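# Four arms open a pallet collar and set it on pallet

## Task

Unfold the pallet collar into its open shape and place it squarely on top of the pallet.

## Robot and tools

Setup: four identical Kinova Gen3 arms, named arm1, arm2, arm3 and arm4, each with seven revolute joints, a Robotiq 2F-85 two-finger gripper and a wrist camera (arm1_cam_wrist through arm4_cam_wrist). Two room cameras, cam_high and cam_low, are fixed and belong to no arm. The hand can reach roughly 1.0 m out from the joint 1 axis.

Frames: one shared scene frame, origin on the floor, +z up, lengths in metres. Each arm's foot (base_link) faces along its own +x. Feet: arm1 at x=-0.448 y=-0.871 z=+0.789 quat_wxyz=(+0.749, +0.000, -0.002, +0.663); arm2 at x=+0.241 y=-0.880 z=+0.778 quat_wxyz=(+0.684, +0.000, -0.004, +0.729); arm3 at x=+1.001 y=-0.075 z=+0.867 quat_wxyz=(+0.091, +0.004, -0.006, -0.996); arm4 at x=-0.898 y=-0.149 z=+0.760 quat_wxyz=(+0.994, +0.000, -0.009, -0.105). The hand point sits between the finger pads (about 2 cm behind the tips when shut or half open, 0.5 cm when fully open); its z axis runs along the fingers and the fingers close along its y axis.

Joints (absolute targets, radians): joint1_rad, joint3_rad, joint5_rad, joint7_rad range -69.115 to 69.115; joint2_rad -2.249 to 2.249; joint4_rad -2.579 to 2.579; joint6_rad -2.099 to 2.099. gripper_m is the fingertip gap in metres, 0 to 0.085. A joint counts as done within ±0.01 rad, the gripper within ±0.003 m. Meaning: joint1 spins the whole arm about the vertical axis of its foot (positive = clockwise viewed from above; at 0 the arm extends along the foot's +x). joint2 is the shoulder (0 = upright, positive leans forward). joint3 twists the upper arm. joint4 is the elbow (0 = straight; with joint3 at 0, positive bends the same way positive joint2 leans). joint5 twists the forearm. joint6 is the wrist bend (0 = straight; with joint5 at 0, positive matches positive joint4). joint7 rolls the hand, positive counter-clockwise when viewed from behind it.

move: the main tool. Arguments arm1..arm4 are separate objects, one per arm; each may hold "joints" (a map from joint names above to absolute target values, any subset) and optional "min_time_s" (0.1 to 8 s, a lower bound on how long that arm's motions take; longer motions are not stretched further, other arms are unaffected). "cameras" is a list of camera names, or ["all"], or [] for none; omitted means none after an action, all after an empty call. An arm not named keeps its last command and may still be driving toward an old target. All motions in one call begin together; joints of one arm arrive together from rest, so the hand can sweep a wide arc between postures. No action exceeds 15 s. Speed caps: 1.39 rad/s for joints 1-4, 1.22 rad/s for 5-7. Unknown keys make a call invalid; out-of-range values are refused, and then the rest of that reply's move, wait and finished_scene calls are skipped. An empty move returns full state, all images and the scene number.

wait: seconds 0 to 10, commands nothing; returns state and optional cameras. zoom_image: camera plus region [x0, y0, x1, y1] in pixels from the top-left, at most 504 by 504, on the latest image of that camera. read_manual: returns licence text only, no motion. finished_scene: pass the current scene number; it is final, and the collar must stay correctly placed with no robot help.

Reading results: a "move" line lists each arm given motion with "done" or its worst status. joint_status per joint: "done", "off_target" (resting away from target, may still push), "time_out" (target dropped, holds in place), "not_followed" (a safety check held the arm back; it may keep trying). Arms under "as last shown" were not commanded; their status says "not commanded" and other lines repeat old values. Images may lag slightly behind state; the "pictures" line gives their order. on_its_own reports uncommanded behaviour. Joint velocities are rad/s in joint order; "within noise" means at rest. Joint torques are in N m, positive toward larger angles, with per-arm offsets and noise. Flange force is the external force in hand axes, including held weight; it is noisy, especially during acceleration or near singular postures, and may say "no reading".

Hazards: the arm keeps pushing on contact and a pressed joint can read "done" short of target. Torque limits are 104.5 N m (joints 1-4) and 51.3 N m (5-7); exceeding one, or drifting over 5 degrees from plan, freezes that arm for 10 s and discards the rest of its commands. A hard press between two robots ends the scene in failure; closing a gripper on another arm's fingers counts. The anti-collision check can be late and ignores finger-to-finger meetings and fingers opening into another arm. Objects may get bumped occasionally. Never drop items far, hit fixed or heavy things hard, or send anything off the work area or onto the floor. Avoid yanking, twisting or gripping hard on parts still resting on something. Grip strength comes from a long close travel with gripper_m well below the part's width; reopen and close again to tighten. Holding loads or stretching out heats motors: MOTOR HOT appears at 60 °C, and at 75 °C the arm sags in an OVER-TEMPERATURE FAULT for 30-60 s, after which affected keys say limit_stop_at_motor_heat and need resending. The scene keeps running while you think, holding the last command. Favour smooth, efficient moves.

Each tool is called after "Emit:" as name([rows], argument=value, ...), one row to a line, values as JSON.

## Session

Emit:
move()

Scene clock: 0.00 s.
Joint torques (N m): no reading
Flange force (N): no reading
Joint velocities: within noise
arm1.joint_positions: joint1_rad=-0.402 joint2_rad=-0.383 joint3_rad=-0.040 joint4_rad=+1.541 joint5_rad=-0.051 joint6_rad=+2.058 joint7_rad=+1.177 gripper_m=+0.085
arm1.joint_status: not commanded
arm1.hand: x=-0.4748 y=-0.7682 z=+1.2800 quat_wxyz=(+0.028, +0.687, -0.726, +0.028) (m; scene frame)
arm2.joint_positions: joint1_rad=+0.285 joint2_rad=-0.357 joint3_rad=-0.078 joint4_rad=+1.459 joint5_rad=+0.016 joint6_rad=+2.068 joint7_rad=+1.565 gripper_m=+0.085
arm2.joint_status: not commanded
arm2.hand: x=+0.2792 y=-0.7634 z=+1.2890 quat_wxyz=(-0.007, +0.647, -0.762, +0.025) (m; scene frame)
arm3.joint_positions: joint1_rad=+0.032 joint2_rad=-0.382 joint3_rad=-0.049 joint4_rad=+1.449 joint5_rad=-0.054 joint6_rad=+1.927 joint7_rad=+1.058 gripper_m=+0.085
arm3.joint_status: not commanded
arm3.hand: x=+0.8352 y=-0.0966 z=+1.3853 quat_wxyz=(-0.044, -0.986, +0.147, +0.059) (m; scene frame)
arm4.joint_positions: joint1_rad=-0.436 joint2_rad=-0.345 joint3_rad=-0.114 joint4_rad=+1.479 joint5_rad=+0.005 joint6_rad=+2.013 joint7_rad=+1.279 gripper_m=+0.085
arm4.joint_status: not commanded
arm4.hand: x=-0.7687 y=-0.1195 z=+1.2644 quat_wxyz=(-0.012, +0.019, -0.999, +0.023) (m; scene frame)
pictures: arm1_cam_wrist, arm2_cam_wrist, arm3_cam_wrist, arm4_cam_wrist, cam_high, cam_low
Images, in order (width x height): arm1_cam_wrist 672x504, arm2_cam_wrist 672x504, arm3_cam_wrist 672x504, arm4_cam_wrist 672x504, cam_high 672x504, cam_low 672x504.

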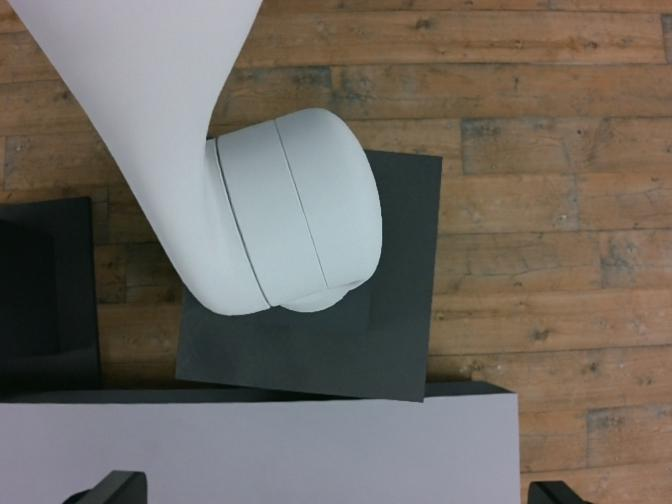

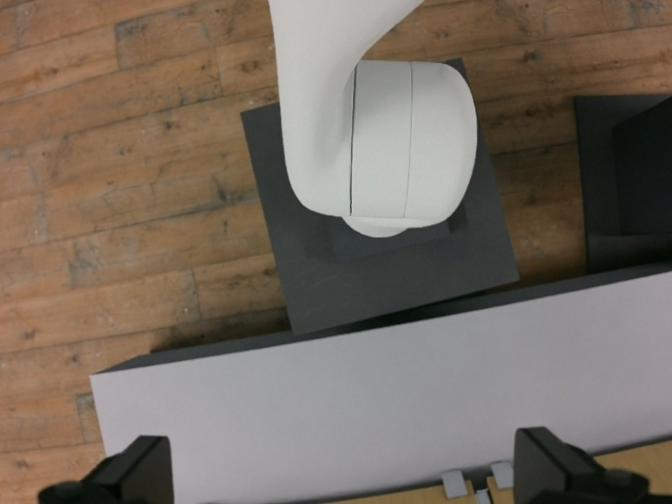

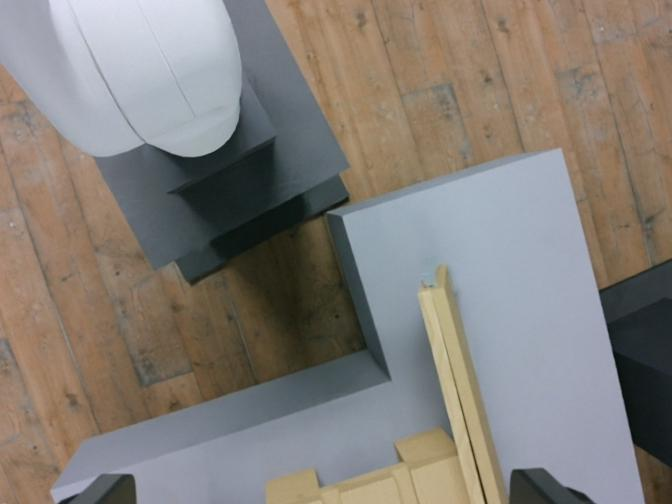

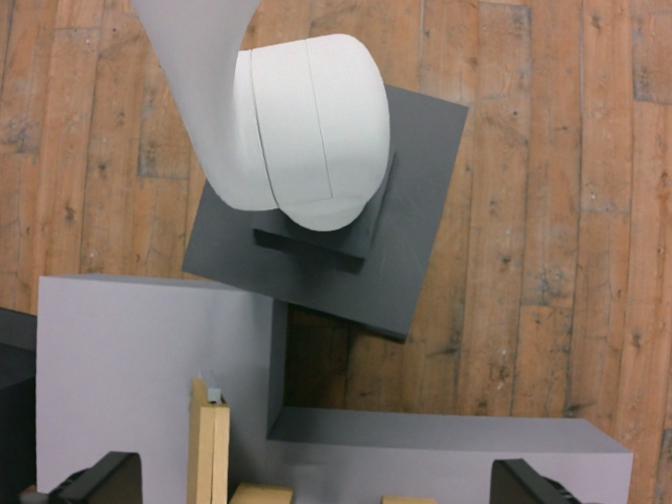

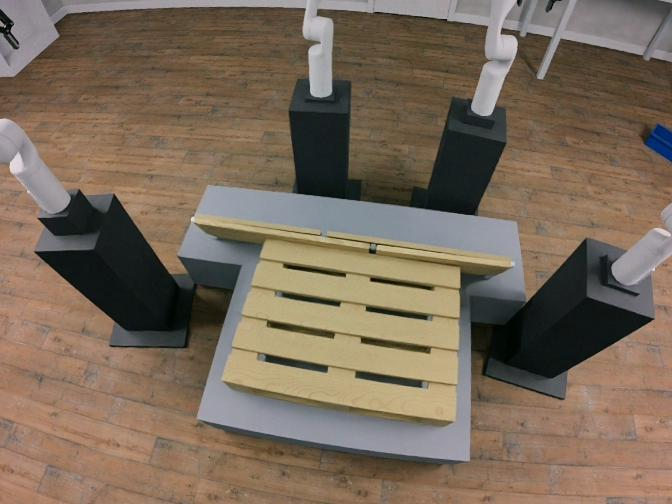

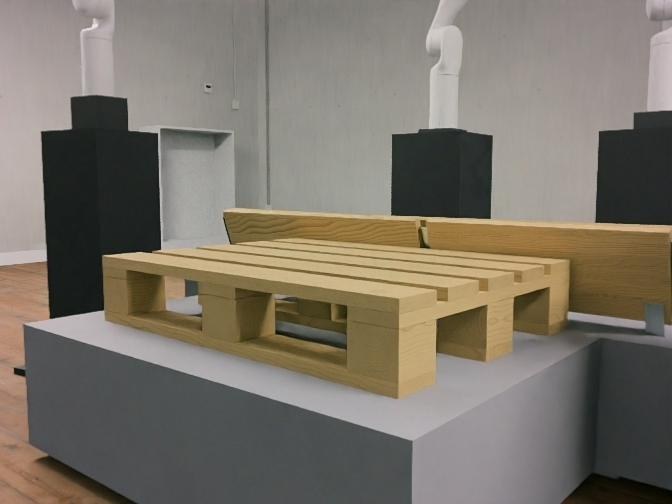

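Emit:
move(arm1={"joints": {"joint1_rad": 0.298, "joint2_rad": 0.209, "joint3_rad": 0, "joint4_rad": 2.155, "joint5_rad": 0, "joint6_rad": 0.777, "joint7_rad": 0.419}}, arm2={"joints": {"joint1_rad": -0.3087, "joint2_rad": 1.0985, "joint3_rad": 0, "joint4_rad": 1.6065, "joint5_rad": 0, "joint6_rad": 0.4366, "joint7_rad": -0.4056, "gripper_m": 0.03}}, arm3={"joints": {"joint1_rad": -0.521, "joint2_rad": 1.396, "joint3_rad": 0, "joint4_rad": 1.6798, "joint5_rad": 0, "joint6_rad": 0.0658, "joint7_rad": 0.8345, "gripper_m": 0.075}}, arm4={"joints": {"joint1_rad": 0.1393, "joint2_rad": 1.1412, "joint3_rad": 0, "joint4_rad": 2.0252, "joint5_rad": 0, "joint6_rad": -0.0069, "joint7_rad": 1.8873, "gripper_m": 0.075}}, cameras=["all"])

Scene clock: 50.60 s.
Joint torques (N m): arm1=[-0.59 -9.7 1.04 -6.6 0.42 -0.04 0.47] | arm2=[1.12 -21.7 0.68 -3.28 -0.16 0.02 0.15] | arm3=[0.16 -19.56 -0.25 -1.25 -0.16 0.17 0.32] | arm4=[-1 -17.98 1.41 -0.93 0.16 0.01 0.5]
Flange force (N): arm1=[2.0 -2.0 -1.4] | arm2=[2.7 0.8 0.3] | arm3=[3.2 -0.5 -3.3] | arm4=[3.5 -0.5 -1.8]
move: arm1 done; arm2 done; arm3 done; arm4 done
Joint velocities: within noise
arm1.joint_positions: joint1_rad=+0.298 joint2_rad=+0.209 joint3_rad=+0.000 joint4_rad=+2.155 joint5_rad=+0.000 joint6_rad=+0.777 joint7_rad=+0.419 gripper_m=+0.085
arm1.joint_status: all done
arm1.hand: x=-0.2998 y=-0.6001 z=+0.9511 quat_wxyz=(-0.001, +0.000, -1.000, -0.002) (m; scene frame)
arm2.joint_positions: joint1_rad=-0.309 joint2_rad=+1.098 joint3_rad=+0.000 joint4_rad=+1.607 joint5_rad=+0.000 joint6_rad=+0.437 joint7_rad=-0.406 gripper_m=+0.030
arm2.joint_status: all done
arm2.hand: x=+0.0802 y=-0.3973 z=+0.6596 quat_wxyz=(-0.003, -0.017, -1.000, -0.003) (m; scene frame)
arm3.joint_positions: joint1_rad=-0.521 joint2_rad=+1.396 joint3_rad=+0.000 joint4_rad=+1.680 joint5_rad=+0.000 joint6_rad=+0.066 joint7_rad=+0.835 gripper_m=+0.075
arm3.joint_status: all done
arm3.hand: x=+0.6553 y=-0.3403 z=+0.6000 quat_wxyz=(-0.005, -1.000, +0.017, -0.004) (m; scene frame)
arm4.joint_positions: joint1_rad=+0.139 joint2_rad=+1.141 joint3_rad=+0.000 joint4_rad=+2.025 joint5_rad=+0.000 joint6_rad=-0.007 joint7_rad=+1.887 gripper_m=+0.075
arm4.joint_status: all done
arm4.hand: x=-0.5573 y=-0.2998 z=+0.6003 quat_wxyz=(+0.000, -0.017, -1.000, -0.002) (m; scene frame)
pictures: arm1_cam_wrist, arm2_cam_wrist, arm3_cam_wrist, arm4_cam_wrist, cam_high, cam_low
Images, in order (width x height): arm1_cam_wrist 672x504, arm2_cam_wrist 672x504, arm3_cam_wrist 672x504, arm4_cam_wrist 672x504, cam_high 672x504, cam_low 672x504.

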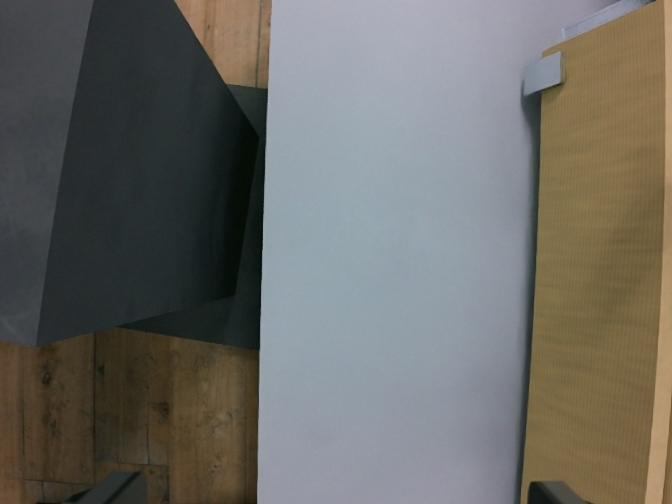

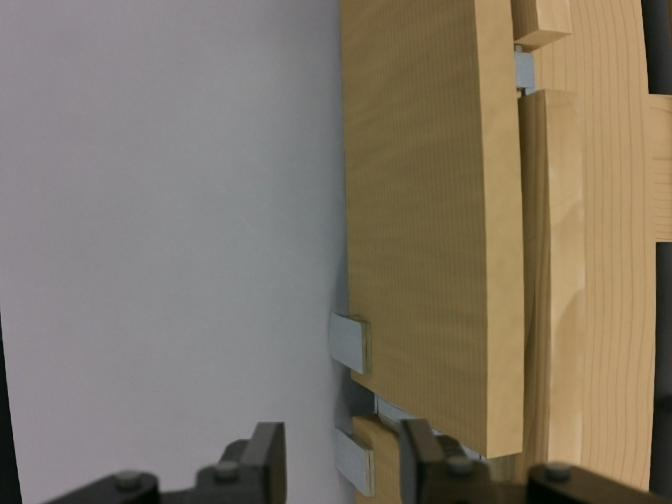

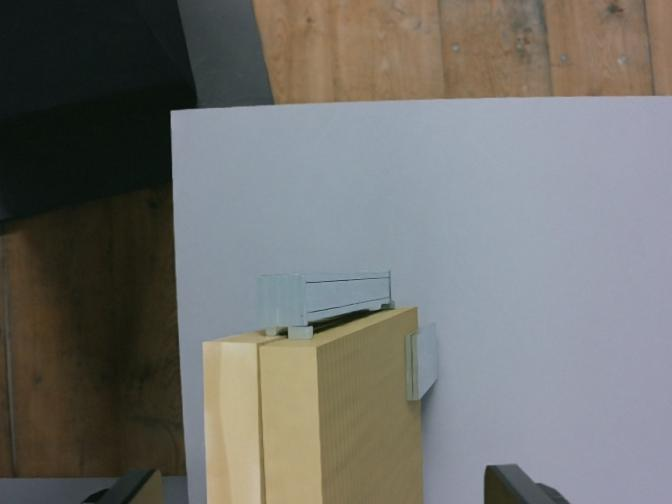

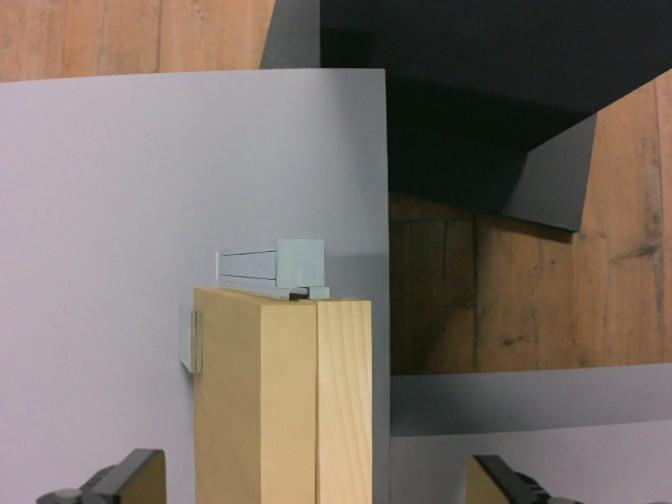

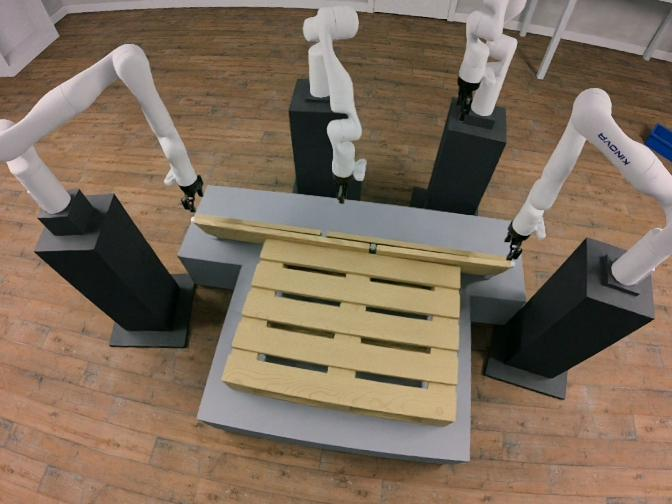

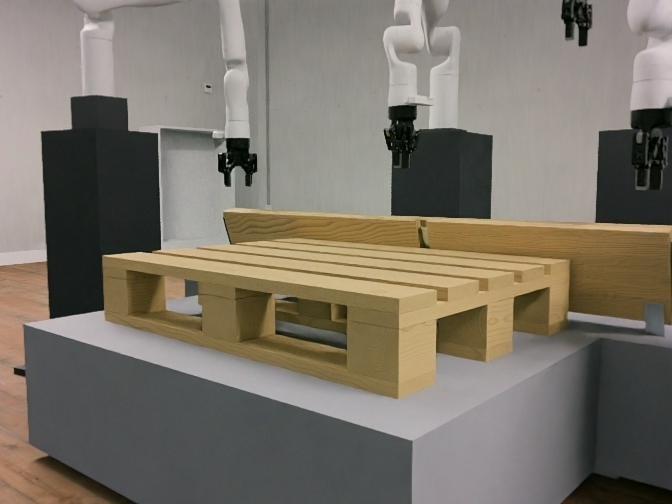

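Emit:
move(arm3={"joints": {"joint1_rad": -0.495, "joint2_rad": 1.6521, "joint4_rad": 1.4627, "joint6_rad": 0.0267, "joint7_rad": 0.8604}, "min_time_s": 2}, arm4={"joints": {"joint1_rad": 0.1564, "joint2_rad": 1.4188, "joint4_rad": 1.8525, "joint6_rad": -0.1116, "joint7_rad": 1.9044}, "min_time_s": 2}, cameras=["arm3_cam_wrist", "arm4_cam_wrist"])

Scene clock: 72.97 s.
Joint torques (N m): arm1=[-0.62 -9.68 1.05 -6.65 0.4 -0.06 0.44] | arm2=[1.13 -21.61 0.66 -3.3 -0.16 0.08 0.14] | arm3=[0.14 -19.43 -0.27 -0.93 -0.15 0.19 0.33] | arm4=[-0.97 -18.73 1.52 0.01 0.19 0.01 0.52]
Flange force (N): arm1=[1.9 -2.2 -1.4] | arm2=[2.6 0.4 0.2] | arm3=[3.2 -0.5 -4.1] | arm4=[3.1 -0.2 -2.6]
move: arm3 done; arm4 done
Joint velocities: within noise
arm1, arm2: as last shown
arm3.joint_positions: joint1_rad=-0.495 joint2_rad=+1.652 joint3_rad=+0.000 joint4_rad=+1.463 joint5_rad=+0.000 joint6_rad=+0.027 joint7_rad=+0.860 gripper_m=+0.075
arm3.joint_status: all done
arm3.hand: x=+0.6552 y=-0.3278 z=+0.4919 quat_wxyz=(-0.005, -1.000, +0.017, -0.004) (m; scene frame)
arm4.joint_positions: joint1_rad=+0.156 joint2_rad=+1.419 joint3_rad=+0.000 joint4_rad=+1.852 joint5_rad=+0.000 joint6_rad=-0.112 joint7_rad=+1.904 gripper_m=+0.075
arm4.joint_status: all done
arm4.hand: x=-0.5577 y=-0.3059 z=+0.4913 quat_wxyz=(+0.000, -0.017, -1.000, -0.002) (m; scene frame)
pictures: arm3_cam_wrist, arm4_cam_wrist
Images, in order (width x height): arm3_cam_wrist 672x504, arm4_cam_wrist 672x504.

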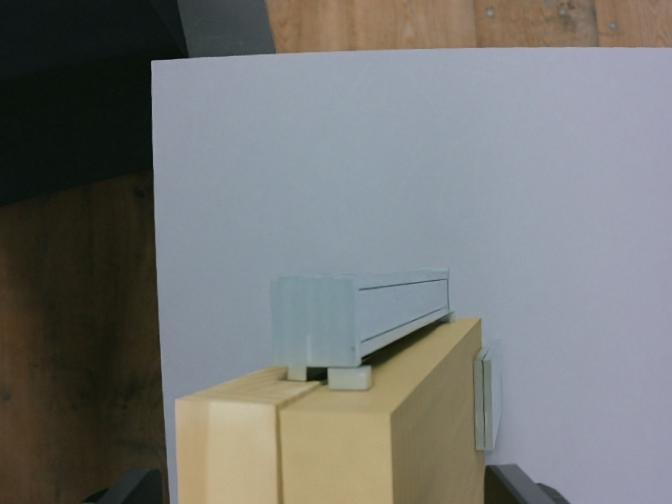

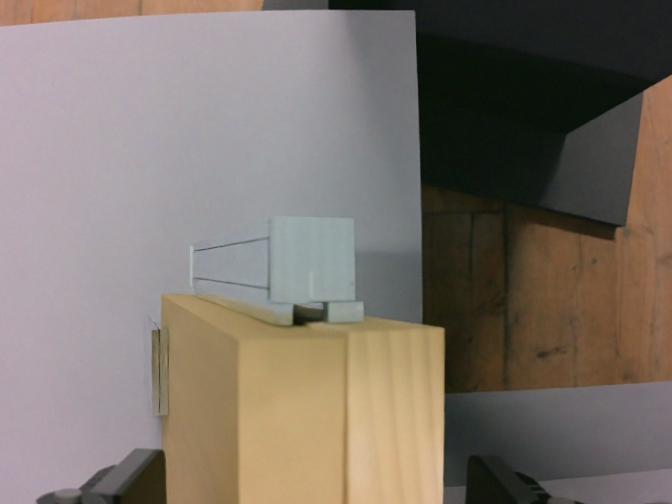

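Emit:
move(arm3={"joints": {"joint1_rad": -0.5942, "joint2_rad": 1.6599, "joint4_rad": 1.3361, "joint6_rad": 0.1457, "joint7_rad": 0.7613, "gripper_m": 0.062}, "min_time_s": 4}, arm4={"joints": {"joint1_rad": 0.2957, "joint2_rad": 1.413, "joint4_rad": 1.765, "joint6_rad": -0.0184, "joint7_rad": 2.0437, "gripper_m": 0.062}, "min_time_s": 4}, cameras=["arm2_cam_wrist", "arm3_cam_wrist", "arm4_cam_wrist"])

Emit:
zoom_image(camera="arm2_cam_wrist", region=[240, 330, 480, 504])

Scene clock: 82.20 s.
Joint torques (N m): arm1=[-0.59 -9.7 1.06 -6.66 0.42 -0.04 0.47] | arm2=[1.19 -21.64 0.69 -3.23 -0.15 0.09 0.14] | arm3=[0.16 -20.57 -0.2 -1.98 -0.16 0.21 0.32] | arm4=[-1.02 -19.53 1.53 -0.83 0.21 0.04 0.55]
Flange force (N): arm1=[2.0 -2.1 -1.3] | arm2=[2.8 0.7 0.3] | arm3=[3.5 -1.1 -4.0] | arm4=[3.4 0.4 -2.6]
move: arm3 done; arm4 done
Joint velocities: within noise
arm1, arm2: as last shown
arm3.joint_positions: joint1_rad=-0.594 joint2_rad=+1.660 joint3_rad=+0.000 joint4_rad=+1.336 joint5_rad=+0.000 joint6_rad=+0.146 joint7_rad=+0.761 gripper_m=+0.062
arm3.joint_status: all done
arm3.hand: x=+0.6552 y=-0.3869 z=+0.4925 quat_wxyz=(-0.005, -1.000, +0.017, -0.004) (m; scene frame)
arm4.joint_positions: joint1_rad=+0.296 joint2_rad=+1.413 joint3_rad=+0.000 joint4_rad=+1.765 joint5_rad=+0.000 joint6_rad=-0.018 joint7_rad=+2.044 gripper_m=+0.062
arm4.joint_status: all done
arm4.hand: x=-0.5573 y=-0.3651 z=+0.4914 quat_wxyz=(-0.001, -0.017, -1.000, -0.003) (m; scene frame)
pictures: arm2_cam_wrist, arm3_cam_wrist, arm4_cam_wrist
Images, in order (width x height): arm2_cam_wrist 672x504, arm3_cam_wrist 672x504, arm4_cam_wrist 672x504.

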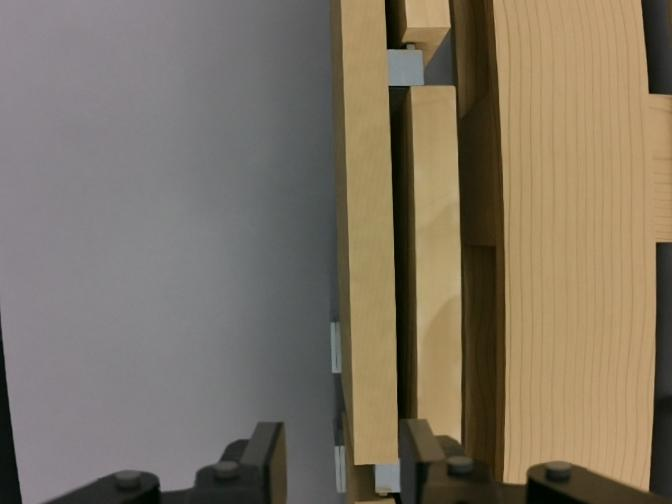

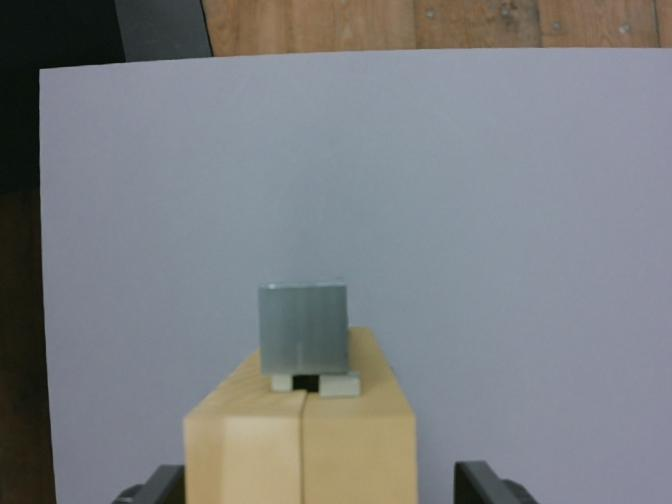

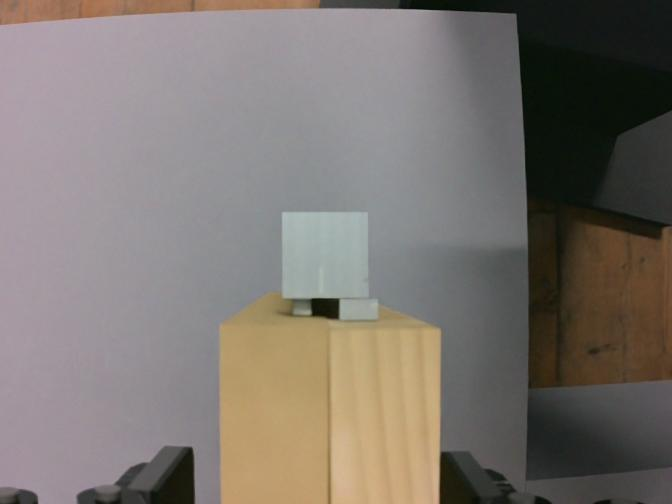

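Scaled by 2.100.

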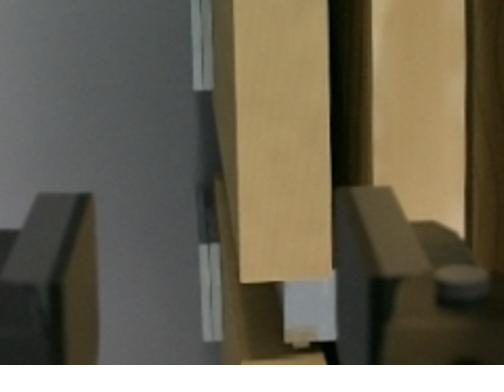

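Emit:
move(arm2={"joints": {"joint1_rad": -0.3022, "joint2_rad": 1.3423, "joint4_rad": 1.4539, "joint6_rad": 0.3455, "joint7_rad": -0.3938}, "min_time_s": 1.5}, cameras=["arm2_cam_wrist"])

Emit:
zoom_image(camera="arm2_cam_wrist", region=[240, 330, 480, 504])

Scene clock: 99.20 s.
Joint torques (N m): arm1=[-0.61 -9.7 1.01 -6.62 0.42 -0.04 0.45] | arm2=[1.2 -22.46 0.62 -2.5 -0.13 0.07 0.13] | arm3=[0.17 -20.52 -0.22 -1.99 -0.18 0.17 0.32] | arm4=[-0.93 -19.61 1.54 -0.79 0.11 -0.06 0.45]
Flange force (N): arm1=[1.8 -2.1 -1.4] | arm2=[2.7 0.6 0.4] | arm3=[3.5 -1.0 -4.1] | arm4=[3.0 0.1 -2.3]
move: arm2 done
Joint velocities: within noise
arm1, arm3, arm4: as last shown
arm2.joint_positions: joint1_rad=-0.302 joint2_rad=+1.342 joint3_rad=+0.000 joint4_rad=+1.454 joint5_rad=+0.000 joint6_rad=+0.346 joint7_rad=-0.394 gripper_m=+0.030
arm2.joint_status: all done
arm2.hand: x=+0.0809 y=-0.3877 z=+0.5526 quat_wxyz=(-0.003, -0.014, -1.000, -0.003) (m; scene frame)
pictures: arm2_cam_wrist
Images, in order (width x height): arm2_cam_wrist 672x504.

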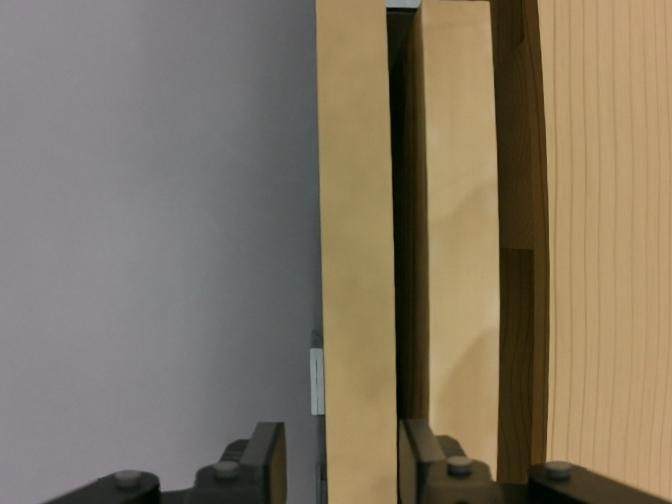

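Scaled by 2.100.

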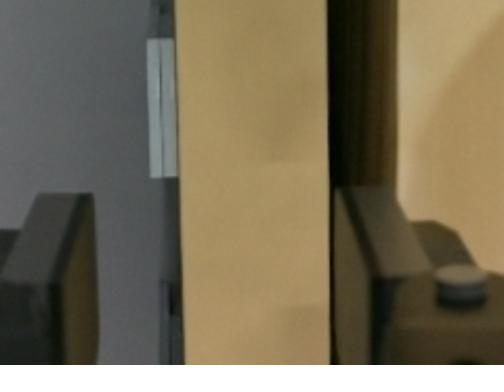

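Emit:
move(arm2={"joints": {"joint2_rad": 1.3854, "joint4_rad": 1.4222, "joint6_rad": 0.334}, "min_time_s": 1.2})

Emit:
move(arm2={"joints": {"gripper_m": 0.01}}, cameras=["arm2_cam_wrist"])

Scene clock: 108.90 s.
Joint torques (N m): arm1=[-0.63 -9.71 1.03 -6.64 0.42 -0.04 0.46] | arm2=[1.17 -22.51 0.69 -2.43 -0.14 0.07 0.15] | arm3=[0.17 -20.57 -0.22 -1.97 -0.2 0.17 0.33] | arm4=[-1.01 -19.5 1.43 -0.72 0.17 0.01 0.5]
Flange force (N): arm1=[1.9 -2.1 -1.4] | arm2=[2.6 0.5 0.4] | arm3=[3.4 -1.0 -3.9] | arm4=[3.1 0.0 -2.5]
move: arm2 done
Joint velocities: within noise
arm1, arm3, arm4: as last shown
arm2.joint_positions: joint1_rad=-0.302 joint2_rad=+1.385 joint3_rad=+0.000 joint4_rad=+1.422 joint5_rad=+0.000 joint6_rad=+0.334 joint7_rad=-0.394 gripper_m=+0.030
arm2.joint_status: all done
arm2.hand: x=+0.0809 y=-0.3872 z=+0.5337 quat_wxyz=(-0.003, -0.014, -1.000, -0.003) (m; scene frame)
pictures: none

Scene clock: 109.57 s.
Joint torques (N m): arm1=[-0.6 -9.67 1.03 -6.65 0.42 -0.02 0.46] | arm2=[1 -18.38 0.39 -0.96 -0.21 0.4 0.13] | arm3=[0.12 -20.58 -0.21 -2 -0.17 0.18 0.32] | arm4=[-1.02 -19.55 1.57 -0.81 0.18 0 0.47]
Flange force (N): arm1=[2.0 -2.2 -1.3] | arm2=[2.7 2.1 -6.3] | arm3=[3.4 -1.2 -4.0] | arm4=[3.3 0.1 -2.5]
move: arm2 off_target
Joint velocities: within noise
arm1, arm3, arm4: as last shown
arm2.joint_positions: joint1_rad=-0.302 joint2_rad=+1.385 joint3_rad=+0.000 joint4_rad=+1.422 joint5_rad=+0.000 joint6_rad=+0.334 joint7_rad=-0.394 gripper_m=+0.017
arm2.joint_status: gripper_m off_target (ended at +0.017, target +0.010)
arm2.hand: x=+0.0809 y=-0.3872 z=+0.5337 quat_wxyz=(-0.003, -0.014, -1.000, -0.003) (m; scene frame)
pictures: arm2_cam_wrist
Images, in order (width x height): arm2_cam_wrist 672x504.

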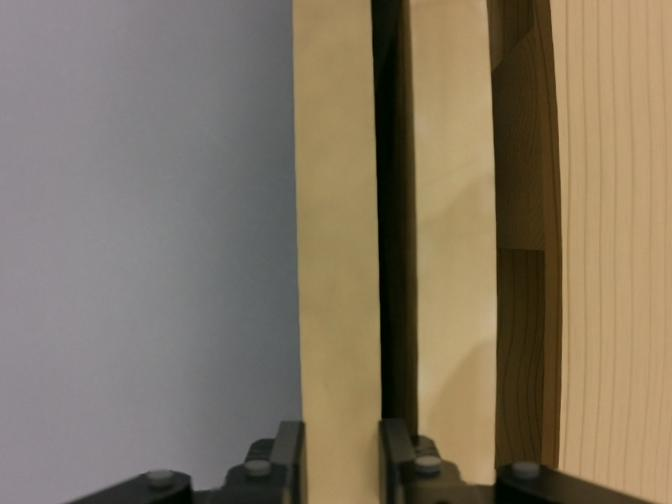

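Emit:
move(arm2={"joints": {"joint1_rad": -0.3288, "joint2_rad": 1.3604, "joint4_rad": 1.5498, "joint6_rad": 0.2315, "joint7_rad": -0.4658}, "min_time_s": 3}, arm3={"joints": {"gripper_m": 0.06}}, arm4={"joints": {"gripper_m": 0.058}}, cameras=["arm2_cam_wrist", "arm3_cam_wrist", "arm4_cam_wrist"])

Scene clock: 127.20 s.
Joint torques (N m): arm1=[-0.61 -9.67 1.04 -6.63 0.42 -0.04 0.46] | arm2=[2.62 -25.33 2.27 0.28 -0.05 1.57 0.07] | arm3=[1.1 -20.31 0.83 -1.7 -0.14 0.29 0.28] | arm4=[-1.13 -19.38 1.18 -0.71 0.19 0.05 0.49]
Flange force (N): arm1=[1.9 -2.2 -1.4] | arm2=[6.9 2.7 13.2] | arm3=[4.5 0.7 -3.8] | arm4=[3.3 -0.2 -2.7]
move: arm2 done; arm3 done; arm4 done
Joint velocities: within noise
arm1: as last shown
arm2.joint_positions: joint1_rad=-0.329 joint2_rad=+1.360 joint3_rad=+0.000 joint4_rad=+1.550 joint5_rad=+0.000 joint6_rad=+0.231 joint7_rad=-0.466 gripper_m=+0.017
arm2.joint_status: all done
arm2.hand: x=+0.0805 y=-0.4222 z=+0.5348 quat_wxyz=(-0.003, -0.037, -0.999, -0.003) (m; scene frame)
arm3.joint_positions: joint1_rad=-0.594 joint2_rad=+1.660 joint3_rad=+0.000 joint4_rad=+1.336 joint5_rad=+0.000 joint6_rad=+0.146 joint7_rad=+0.761 gripper_m=+0.060
arm3.joint_status: all done
arm3.hand: x=+0.6552 y=-0.3869 z=+0.4925 quat_wxyz=(-0.005, -1.000, +0.017, -0.004) (m; scene frame)
arm4.joint_positions: joint1_rad=+0.296 joint2_rad=+1.413 joint3_rad=+0.000 joint4_rad=+1.765 joint5_rad=+0.000 joint6_rad=-0.018 joint7_rad=+2.044 gripper_m=+0.058
arm4.joint_status: all done
arm4.hand: x=-0.5573 y=-0.3651 z=+0.4914 quat_wxyz=(-0.001, -0.017, -1.000, -0.003) (m; scene frame)
pictures: arm2_cam_wrist, arm3_cam_wrist, arm4_cam_wrist
Images, in order (width x height): arm2_cam_wrist 672x504, arm3_cam_wrist 672x504, arm4_cam_wrist 672x504.

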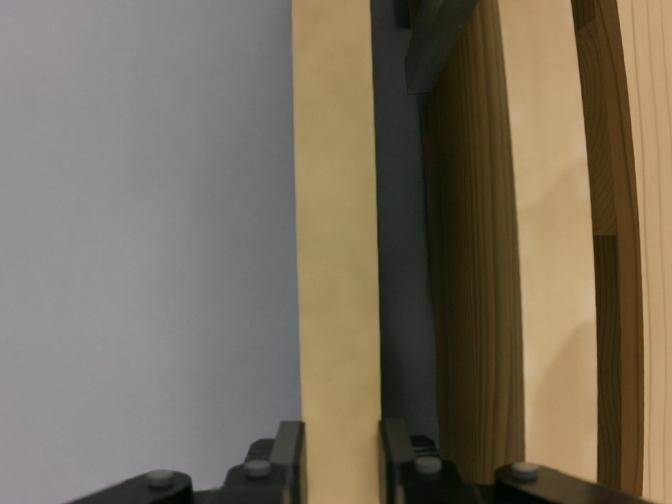

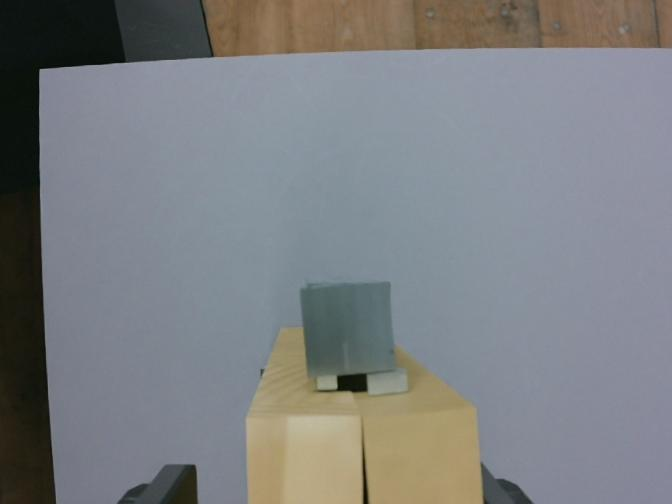

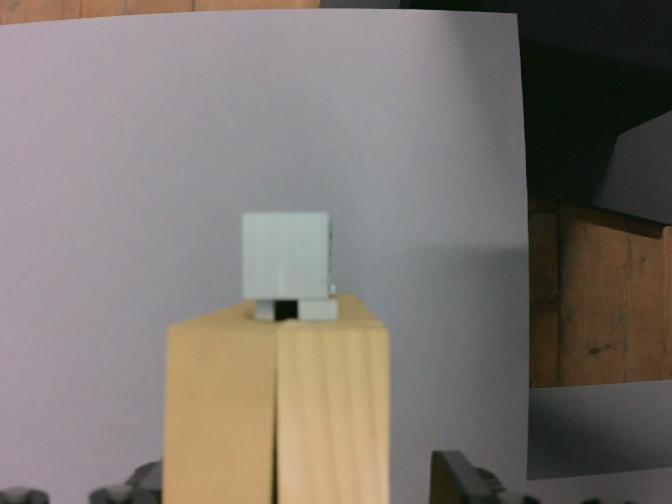

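Opens nicely. Continue the pull with the cages following.

Emit:
move(arm2={"joints": {"joint1_rad": -0.3631, "joint2_rad": 1.3445, "joint4_rad": 1.682, "joint6_rad": 0.1151, "joint7_rad": -0.5525}, "min_time_s": 3}, arm3={"joints": {"joint1_rad": -0.6241, "joint2_rad": 1.6652, "joint4_rad": 1.2863, "joint6_rad": 0.1901, "joint7_rad": 0.7314, "gripper_m": 0.066}, "min_time_s": 3}, arm4={"joints": {"joint1_rad": 0.338, "joint2_rad": 1.4124, "joint4_rad": 1.73, "joint6_rad": 0.0173, "joint7_rad": 2.086, "gripper_m": 0.064}, "min_time_s": 3}, cameras=["arm1_cam_wrist", "arm2_cam_wrist", "arm3_cam_wrist", "arm4_cam_wrist", "cam_high"])

Scene clock: 136.23 s.
Joint torques (N m): arm1=[-0.6 -9.68 1.03 -6.63 0.42 -0.03 0.46] | arm2=[2.37 -27.77 1.7 1.89 -0.72 1.79 -0.4] | arm3=[0.47 -20.42 0.16 -1.95 -0.16 0.35 0.32] | arm4=[-1 -19.87 1.5 -1.09 0.12 0.03 0.51]
Flange force (N): arm1=[1.9 -2.1 -1.4] | arm2=[6.3 3.4 23.0] | arm3=[3.5 -0.3 -4.2] | arm4=[3.3 0.3 -2.4]
move: arm2 done; arm3 done; arm4 done
Joint velocities: within noise
arm1: as last shown
arm2.joint_positions: joint1_rad=-0.363 joint2_rad=+1.345 joint3_rad=+0.000 joint4_rad=+1.682 joint5_rad=+0.000 joint6_rad=+0.115 joint7_rad=-0.552 gripper_m=+0.017
arm2.joint_status: all done
arm2.hand: x=+0.0804 y=-0.4621 z=+0.5348 quat_wxyz=(-0.003, -0.063, -0.998, -0.003) (m; scene frame)
arm3.joint_positions: joint1_rad=-0.624 joint2_rad=+1.665 joint3_rad=+0.000 joint4_rad=+1.286 joint5_rad=+0.000 joint6_rad=+0.190 joint7_rad=+0.731 gripper_m=+0.066
arm3.joint_status: all done
arm3.hand: x=+0.6551 y=-0.4070 z=+0.4928 quat_wxyz=(-0.005, -1.000, +0.017, -0.004) (m; scene frame)
arm4.joint_positions: joint1_rad=+0.338 joint2_rad=+1.412 joint3_rad=+0.000 joint4_rad=+1.730 joint5_rad=+0.000 joint6_rad=+0.017 joint7_rad=+2.086 gripper_m=+0.064
arm4.joint_status: all done
arm4.hand: x=-0.5572 y=-0.3849 z=+0.4915 quat_wxyz=(-0.001, -0.017, -1.000, -0.004) (m; scene frame)
pictures: arm1_cam_wrist, arm2_cam_wrist, arm3_cam_wrist, arm4_cam_wrist, cam_high
Images, in order (width x height): arm1_cam_wrist 672x504, arm2_cam_wrist 672x504, arm3_cam_wrist 672x504, arm4_cam_wrist 672x504, cam_high 672x504.

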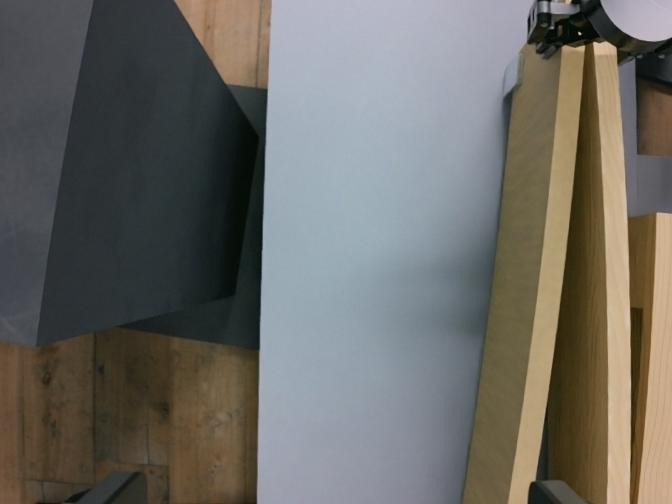

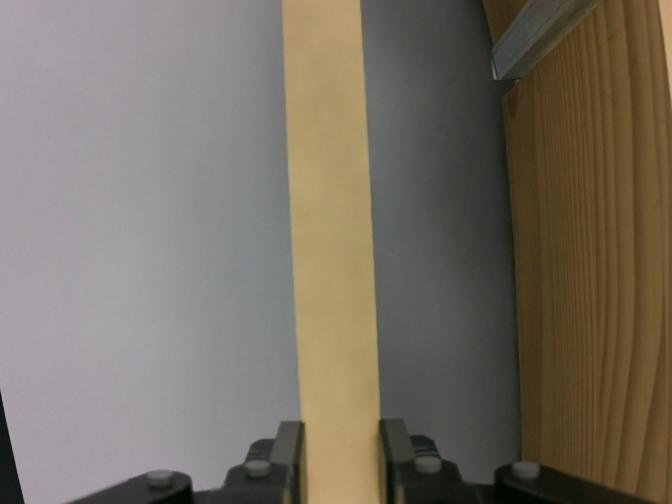

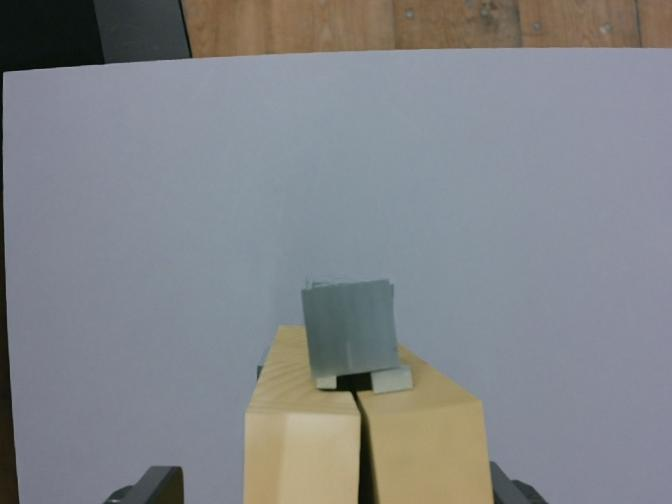

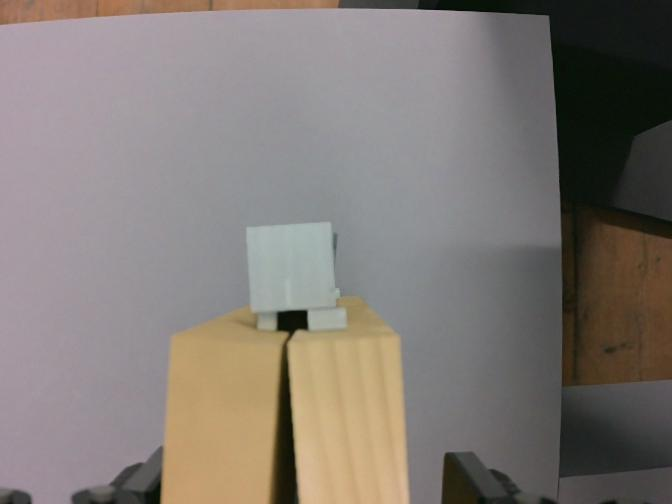

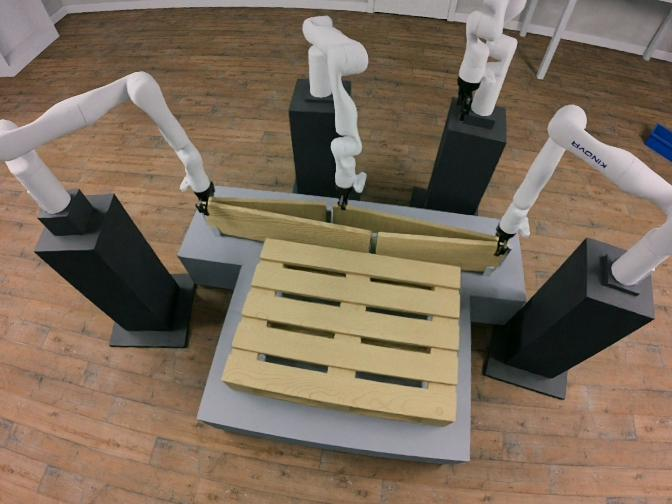

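Emit:
move(arm4={"joints": {"joint2_rad": 1.0236, "joint4_rad": 1.9391, "joint6_rad": 0.1968, "gripper_m": 0.075}})

Emit:
move(arm4={"joints": {"joint1_rad": -0.549, "joint2_rad": 0.7272, "joint4_rad": 1.5484, "joint6_rad": 0.884, "joint7_rad": 1.232, "gripper_m": 0.045}})

Emit:
move(arm1={"joints": {"joint1_rad": -0.2141, "joint2_rad": 1.3233, "joint4_rad": 1.6023, "joint6_rad": 0.2161, "joint7_rad": -0.2075, "gripper_m": 0.036}}, cameras=["arm1_cam_wrist"])

Emit:
zoom_image(camera="arm1_cam_wrist", region=[200, 300, 500, 504])

Scene clock: 166.57 s.
Joint torques (N m): arm1=[-0.63 -9.69 1.05 -6.65 0.42 -0.04 0.46] | arm2=[2.41 -27.78 1.67 1.9 -0.66 1.86 -0.42] | arm3=[0.54 -20.45 0.14 -1.97 -0.15 0.38 0.3] | arm4=[-1.06 -18.6 1.43 -2.7 0.21 0.01 0.49]
Flange force (N): arm1=[1.9 -2.2 -1.4] | arm2=[6.3 3.1 23.1] | arm3=[3.7 -0.3 -4.2] | arm4=[3.7 0.2 -1.4]
move: arm4 done
Joint velocities: within noise
arm1.joint_positions: joint1_rad=+0.298 joint2_rad=+0.209 joint3_rad=+0.000 joint4_rad=+2.155 joint5_rad=+0.000 joint6_rad=+0.777 joint7_rad=+0.419 gripper_m=+0.085
arm1.joint_status: not commanded
arm1.hand: x=-0.2998 y=-0.6001 z=+0.9511 quat_wxyz=(-0.001, +0.000, -1.000, -0.002) (m; scene frame)
arm2, arm3: as last shown
arm4.joint_positions: joint1_rad=+0.338 joint2_rad=+1.024 joint3_rad=+0.000 joint4_rad=+1.939 joint5_rad=+0.000 joint6_rad=+0.197 joint7_rad=+2.086 gripper_m=+0.075
arm4.joint_status: all done
arm4.hand: x=-0.5598 y=-0.3846 z=+0.6490 quat_wxyz=(-0.001, -0.017, -1.000, -0.004) (m; scene frame)
pictures: none

Scene clock: 168.77 s.
Joint torques (N m): arm1=[-0.64 -9.7 1.03 -6.65 0.43 -0.03 0.46] | arm2=[2.37 -27.81 1.67 1.96 -0.67 1.81 -0.41] | arm3=[0.51 -20.41 0.15 -1.97 -0.16 0.35 0.31] | arm4=[-0.71 -19.95 1.44 -7.63 0.24 0.02 0.46]
Flange force (N): arm1=[1.9 -2.2 -1.3] | arm2=[6.4 3.5 23.2] | arm3=[3.6 -0.3 -4.2] | arm4=[2.9 -2.0 0.3]
move: arm4 done
Joint velocities: within noise
arm1, arm2, arm3: as last shown
arm4.joint_positions: joint1_rad=-0.549 joint2_rad=+0.727 joint3_rad=+0.000 joint4_rad=+1.548 joint5_rad=+0.000 joint6_rad=+0.884 joint7_rad=+1.232 gripper_m=+0.045
arm4.joint_status: all done
arm4.hand: x=-0.4071 y=-0.0023 z=+0.8519 quat_wxyz=(+0.000, +0.000, -1.000, +0.004) (m; scene frame)
pictures: none

Scene clock: 171.20 s.
Joint torques (N m): arm1=[-0.59 -20.1 1.34 -2.36 0.44 -0.07 0.46] | arm2=[2.42 -27.8 1.7 1.94 -0.7 1.79 -0.42] | arm3=[0.49 -20.46 0.17 -1.95 -0.14 0.35 0.3] | arm4=[-0.75 -20.01 1.51 -7.59 0.2 0.03 0.5]
Flange force (N): arm1=[-0.9 -2.1 -4.3] | arm2=[6.5 3.4 23.2] | arm3=[3.5 -0.3 -4.1] | arm4=[2.6 -2.0 0.3]
move: arm1 done
Joint velocities: within noise
arm1.joint_positions: joint1_rad=-0.214 joint2_rad=+1.323 joint3_rad=+0.000 joint4_rad=+1.602 joint5_rad=+0.000 joint6_rad=+0.216 joint7_rad=-0.207 gripper_m=+0.036
arm1.joint_status: all done
arm1.hand: x=-0.4663 y=-0.3946 z=+0.5597 quat_wxyz=(-0.001, -0.057, -0.998, -0.002) (m; scene frame)
arm2, arm3, arm4: as last shown
pictures: arm1_cam_wrist
Images, in order (width x height): arm1_cam_wrist 672x504.

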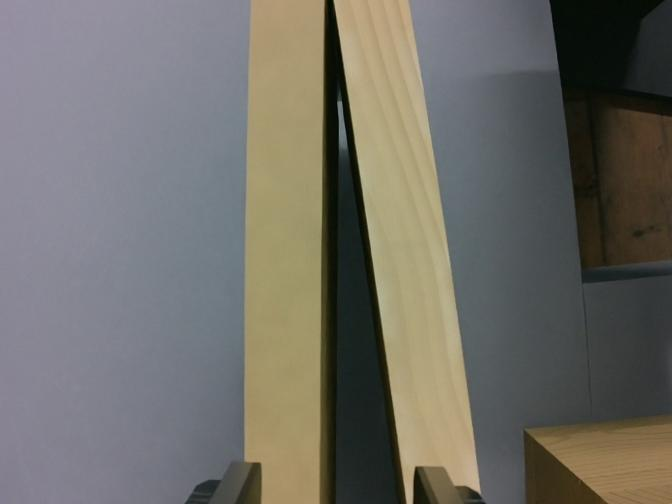

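Scaled by 1.680.

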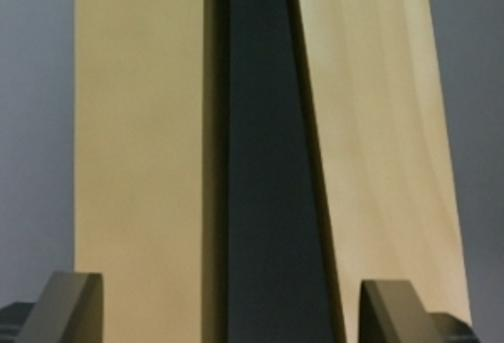

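Emit:
move(arm1={"joints": {"joint1_rad": -0.2198, "joint2_rad": 1.3166, "joint4_rad": 1.6539, "joint6_rad": 0.1711, "joint7_rad": -0.194}})

Emit:
move(arm1={"joints": {"joint2_rad": 1.4153, "joint4_rad": 1.5824, "joint6_rad": 0.1439}, "min_time_s": 1.5}, cameras=["arm1_cam_wrist"])

Scene clock: 189.60 s.
Joint torques (N m): arm1=[-0.6 -19.69 1.32 -1.99 0.45 -0.07 0.45] | arm2=[2.42 -27.78 1.66 1.92 -0.73 1.82 -0.42] | arm3=[0.52 -20.47 0.19 -2.03 -0.15 0.35 0.3] | arm4=[-0.71 -19.93 1.53 -7.59 0.21 0.04 0.47]
Flange force (N): arm1=[-0.9 -2.0 -4.3] | arm2=[6.4 3.3 23.1] | arm3=[3.7 -0.4 -4.3] | arm4=[2.8 -2.0 0.2]
move: arm1 done
Joint velocities: within noise
arm1.joint_positions: joint1_rad=-0.220 joint2_rad=+1.317 joint3_rad=+0.000 joint4_rad=+1.654 joint5_rad=+0.000 joint6_rad=+0.171 joint7_rad=-0.194 gripper_m=+0.036
arm1.joint_status: all done
arm1.hand: x=-0.4675 y=-0.4092 z=+0.5597 quat_wxyz=(-0.001, -0.048, -0.999, -0.002) (m; scene frame)
arm2, arm3, arm4: as last shown
pictures: none

Scene clock: 191.40 s.
Joint torques (N m): arm1=[-0.61 -20.13 1.34 -2.32 0.44 -0.35 0.48] | arm2=[2.39 -27.75 1.63 1.48 -0.65 1.6 -0.35] | arm3=[0.36 -20.58 0.01 -2.11 -0.16 0.31 0.31] | arm4=[-0.68 -19.93 1.52 -7.66 0.2 -0.01 0.49]
Flange force (N): arm1=[-1.0 -2.9 -5.0] | arm2=[6.1 2.6 22.1] | arm3=[3.6 -0.7 -4.2] | arm4=[3.0 -1.9 0.2]
move: arm1 done
Joint velocities: within noise
arm1.joint_positions: joint1_rad=-0.220 joint2_rad=+1.415 joint3_rad=+0.000 joint4_rad=+1.582 joint5_rad=+0.000 joint6_rad=+0.144 joint7_rad=-0.194 gripper_m=+0.036
arm1.joint_status: all done
arm1.hand: x=-0.4674 y=-0.4090 z=+0.5177 quat_wxyz=(-0.001, -0.048, -0.999, -0.002) (m; scene frame)
arm2, arm3, arm4: as last shown
arm2.joint_positions: joint1_rad=-0.363 joint2_rad=+1.344 joint3_rad=+0.000 joint4_rad=+1.682 joint5_rad=+0.000 joint6_rad=+0.115 joint7_rad=-0.552 gripper_m=+0.017
pictures: arm1_cam_wrist
Images, in order (width x height): arm1_cam_wrist 672x504.

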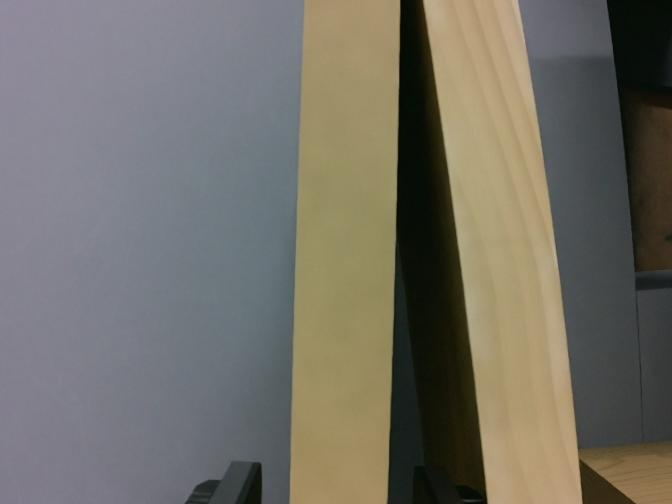

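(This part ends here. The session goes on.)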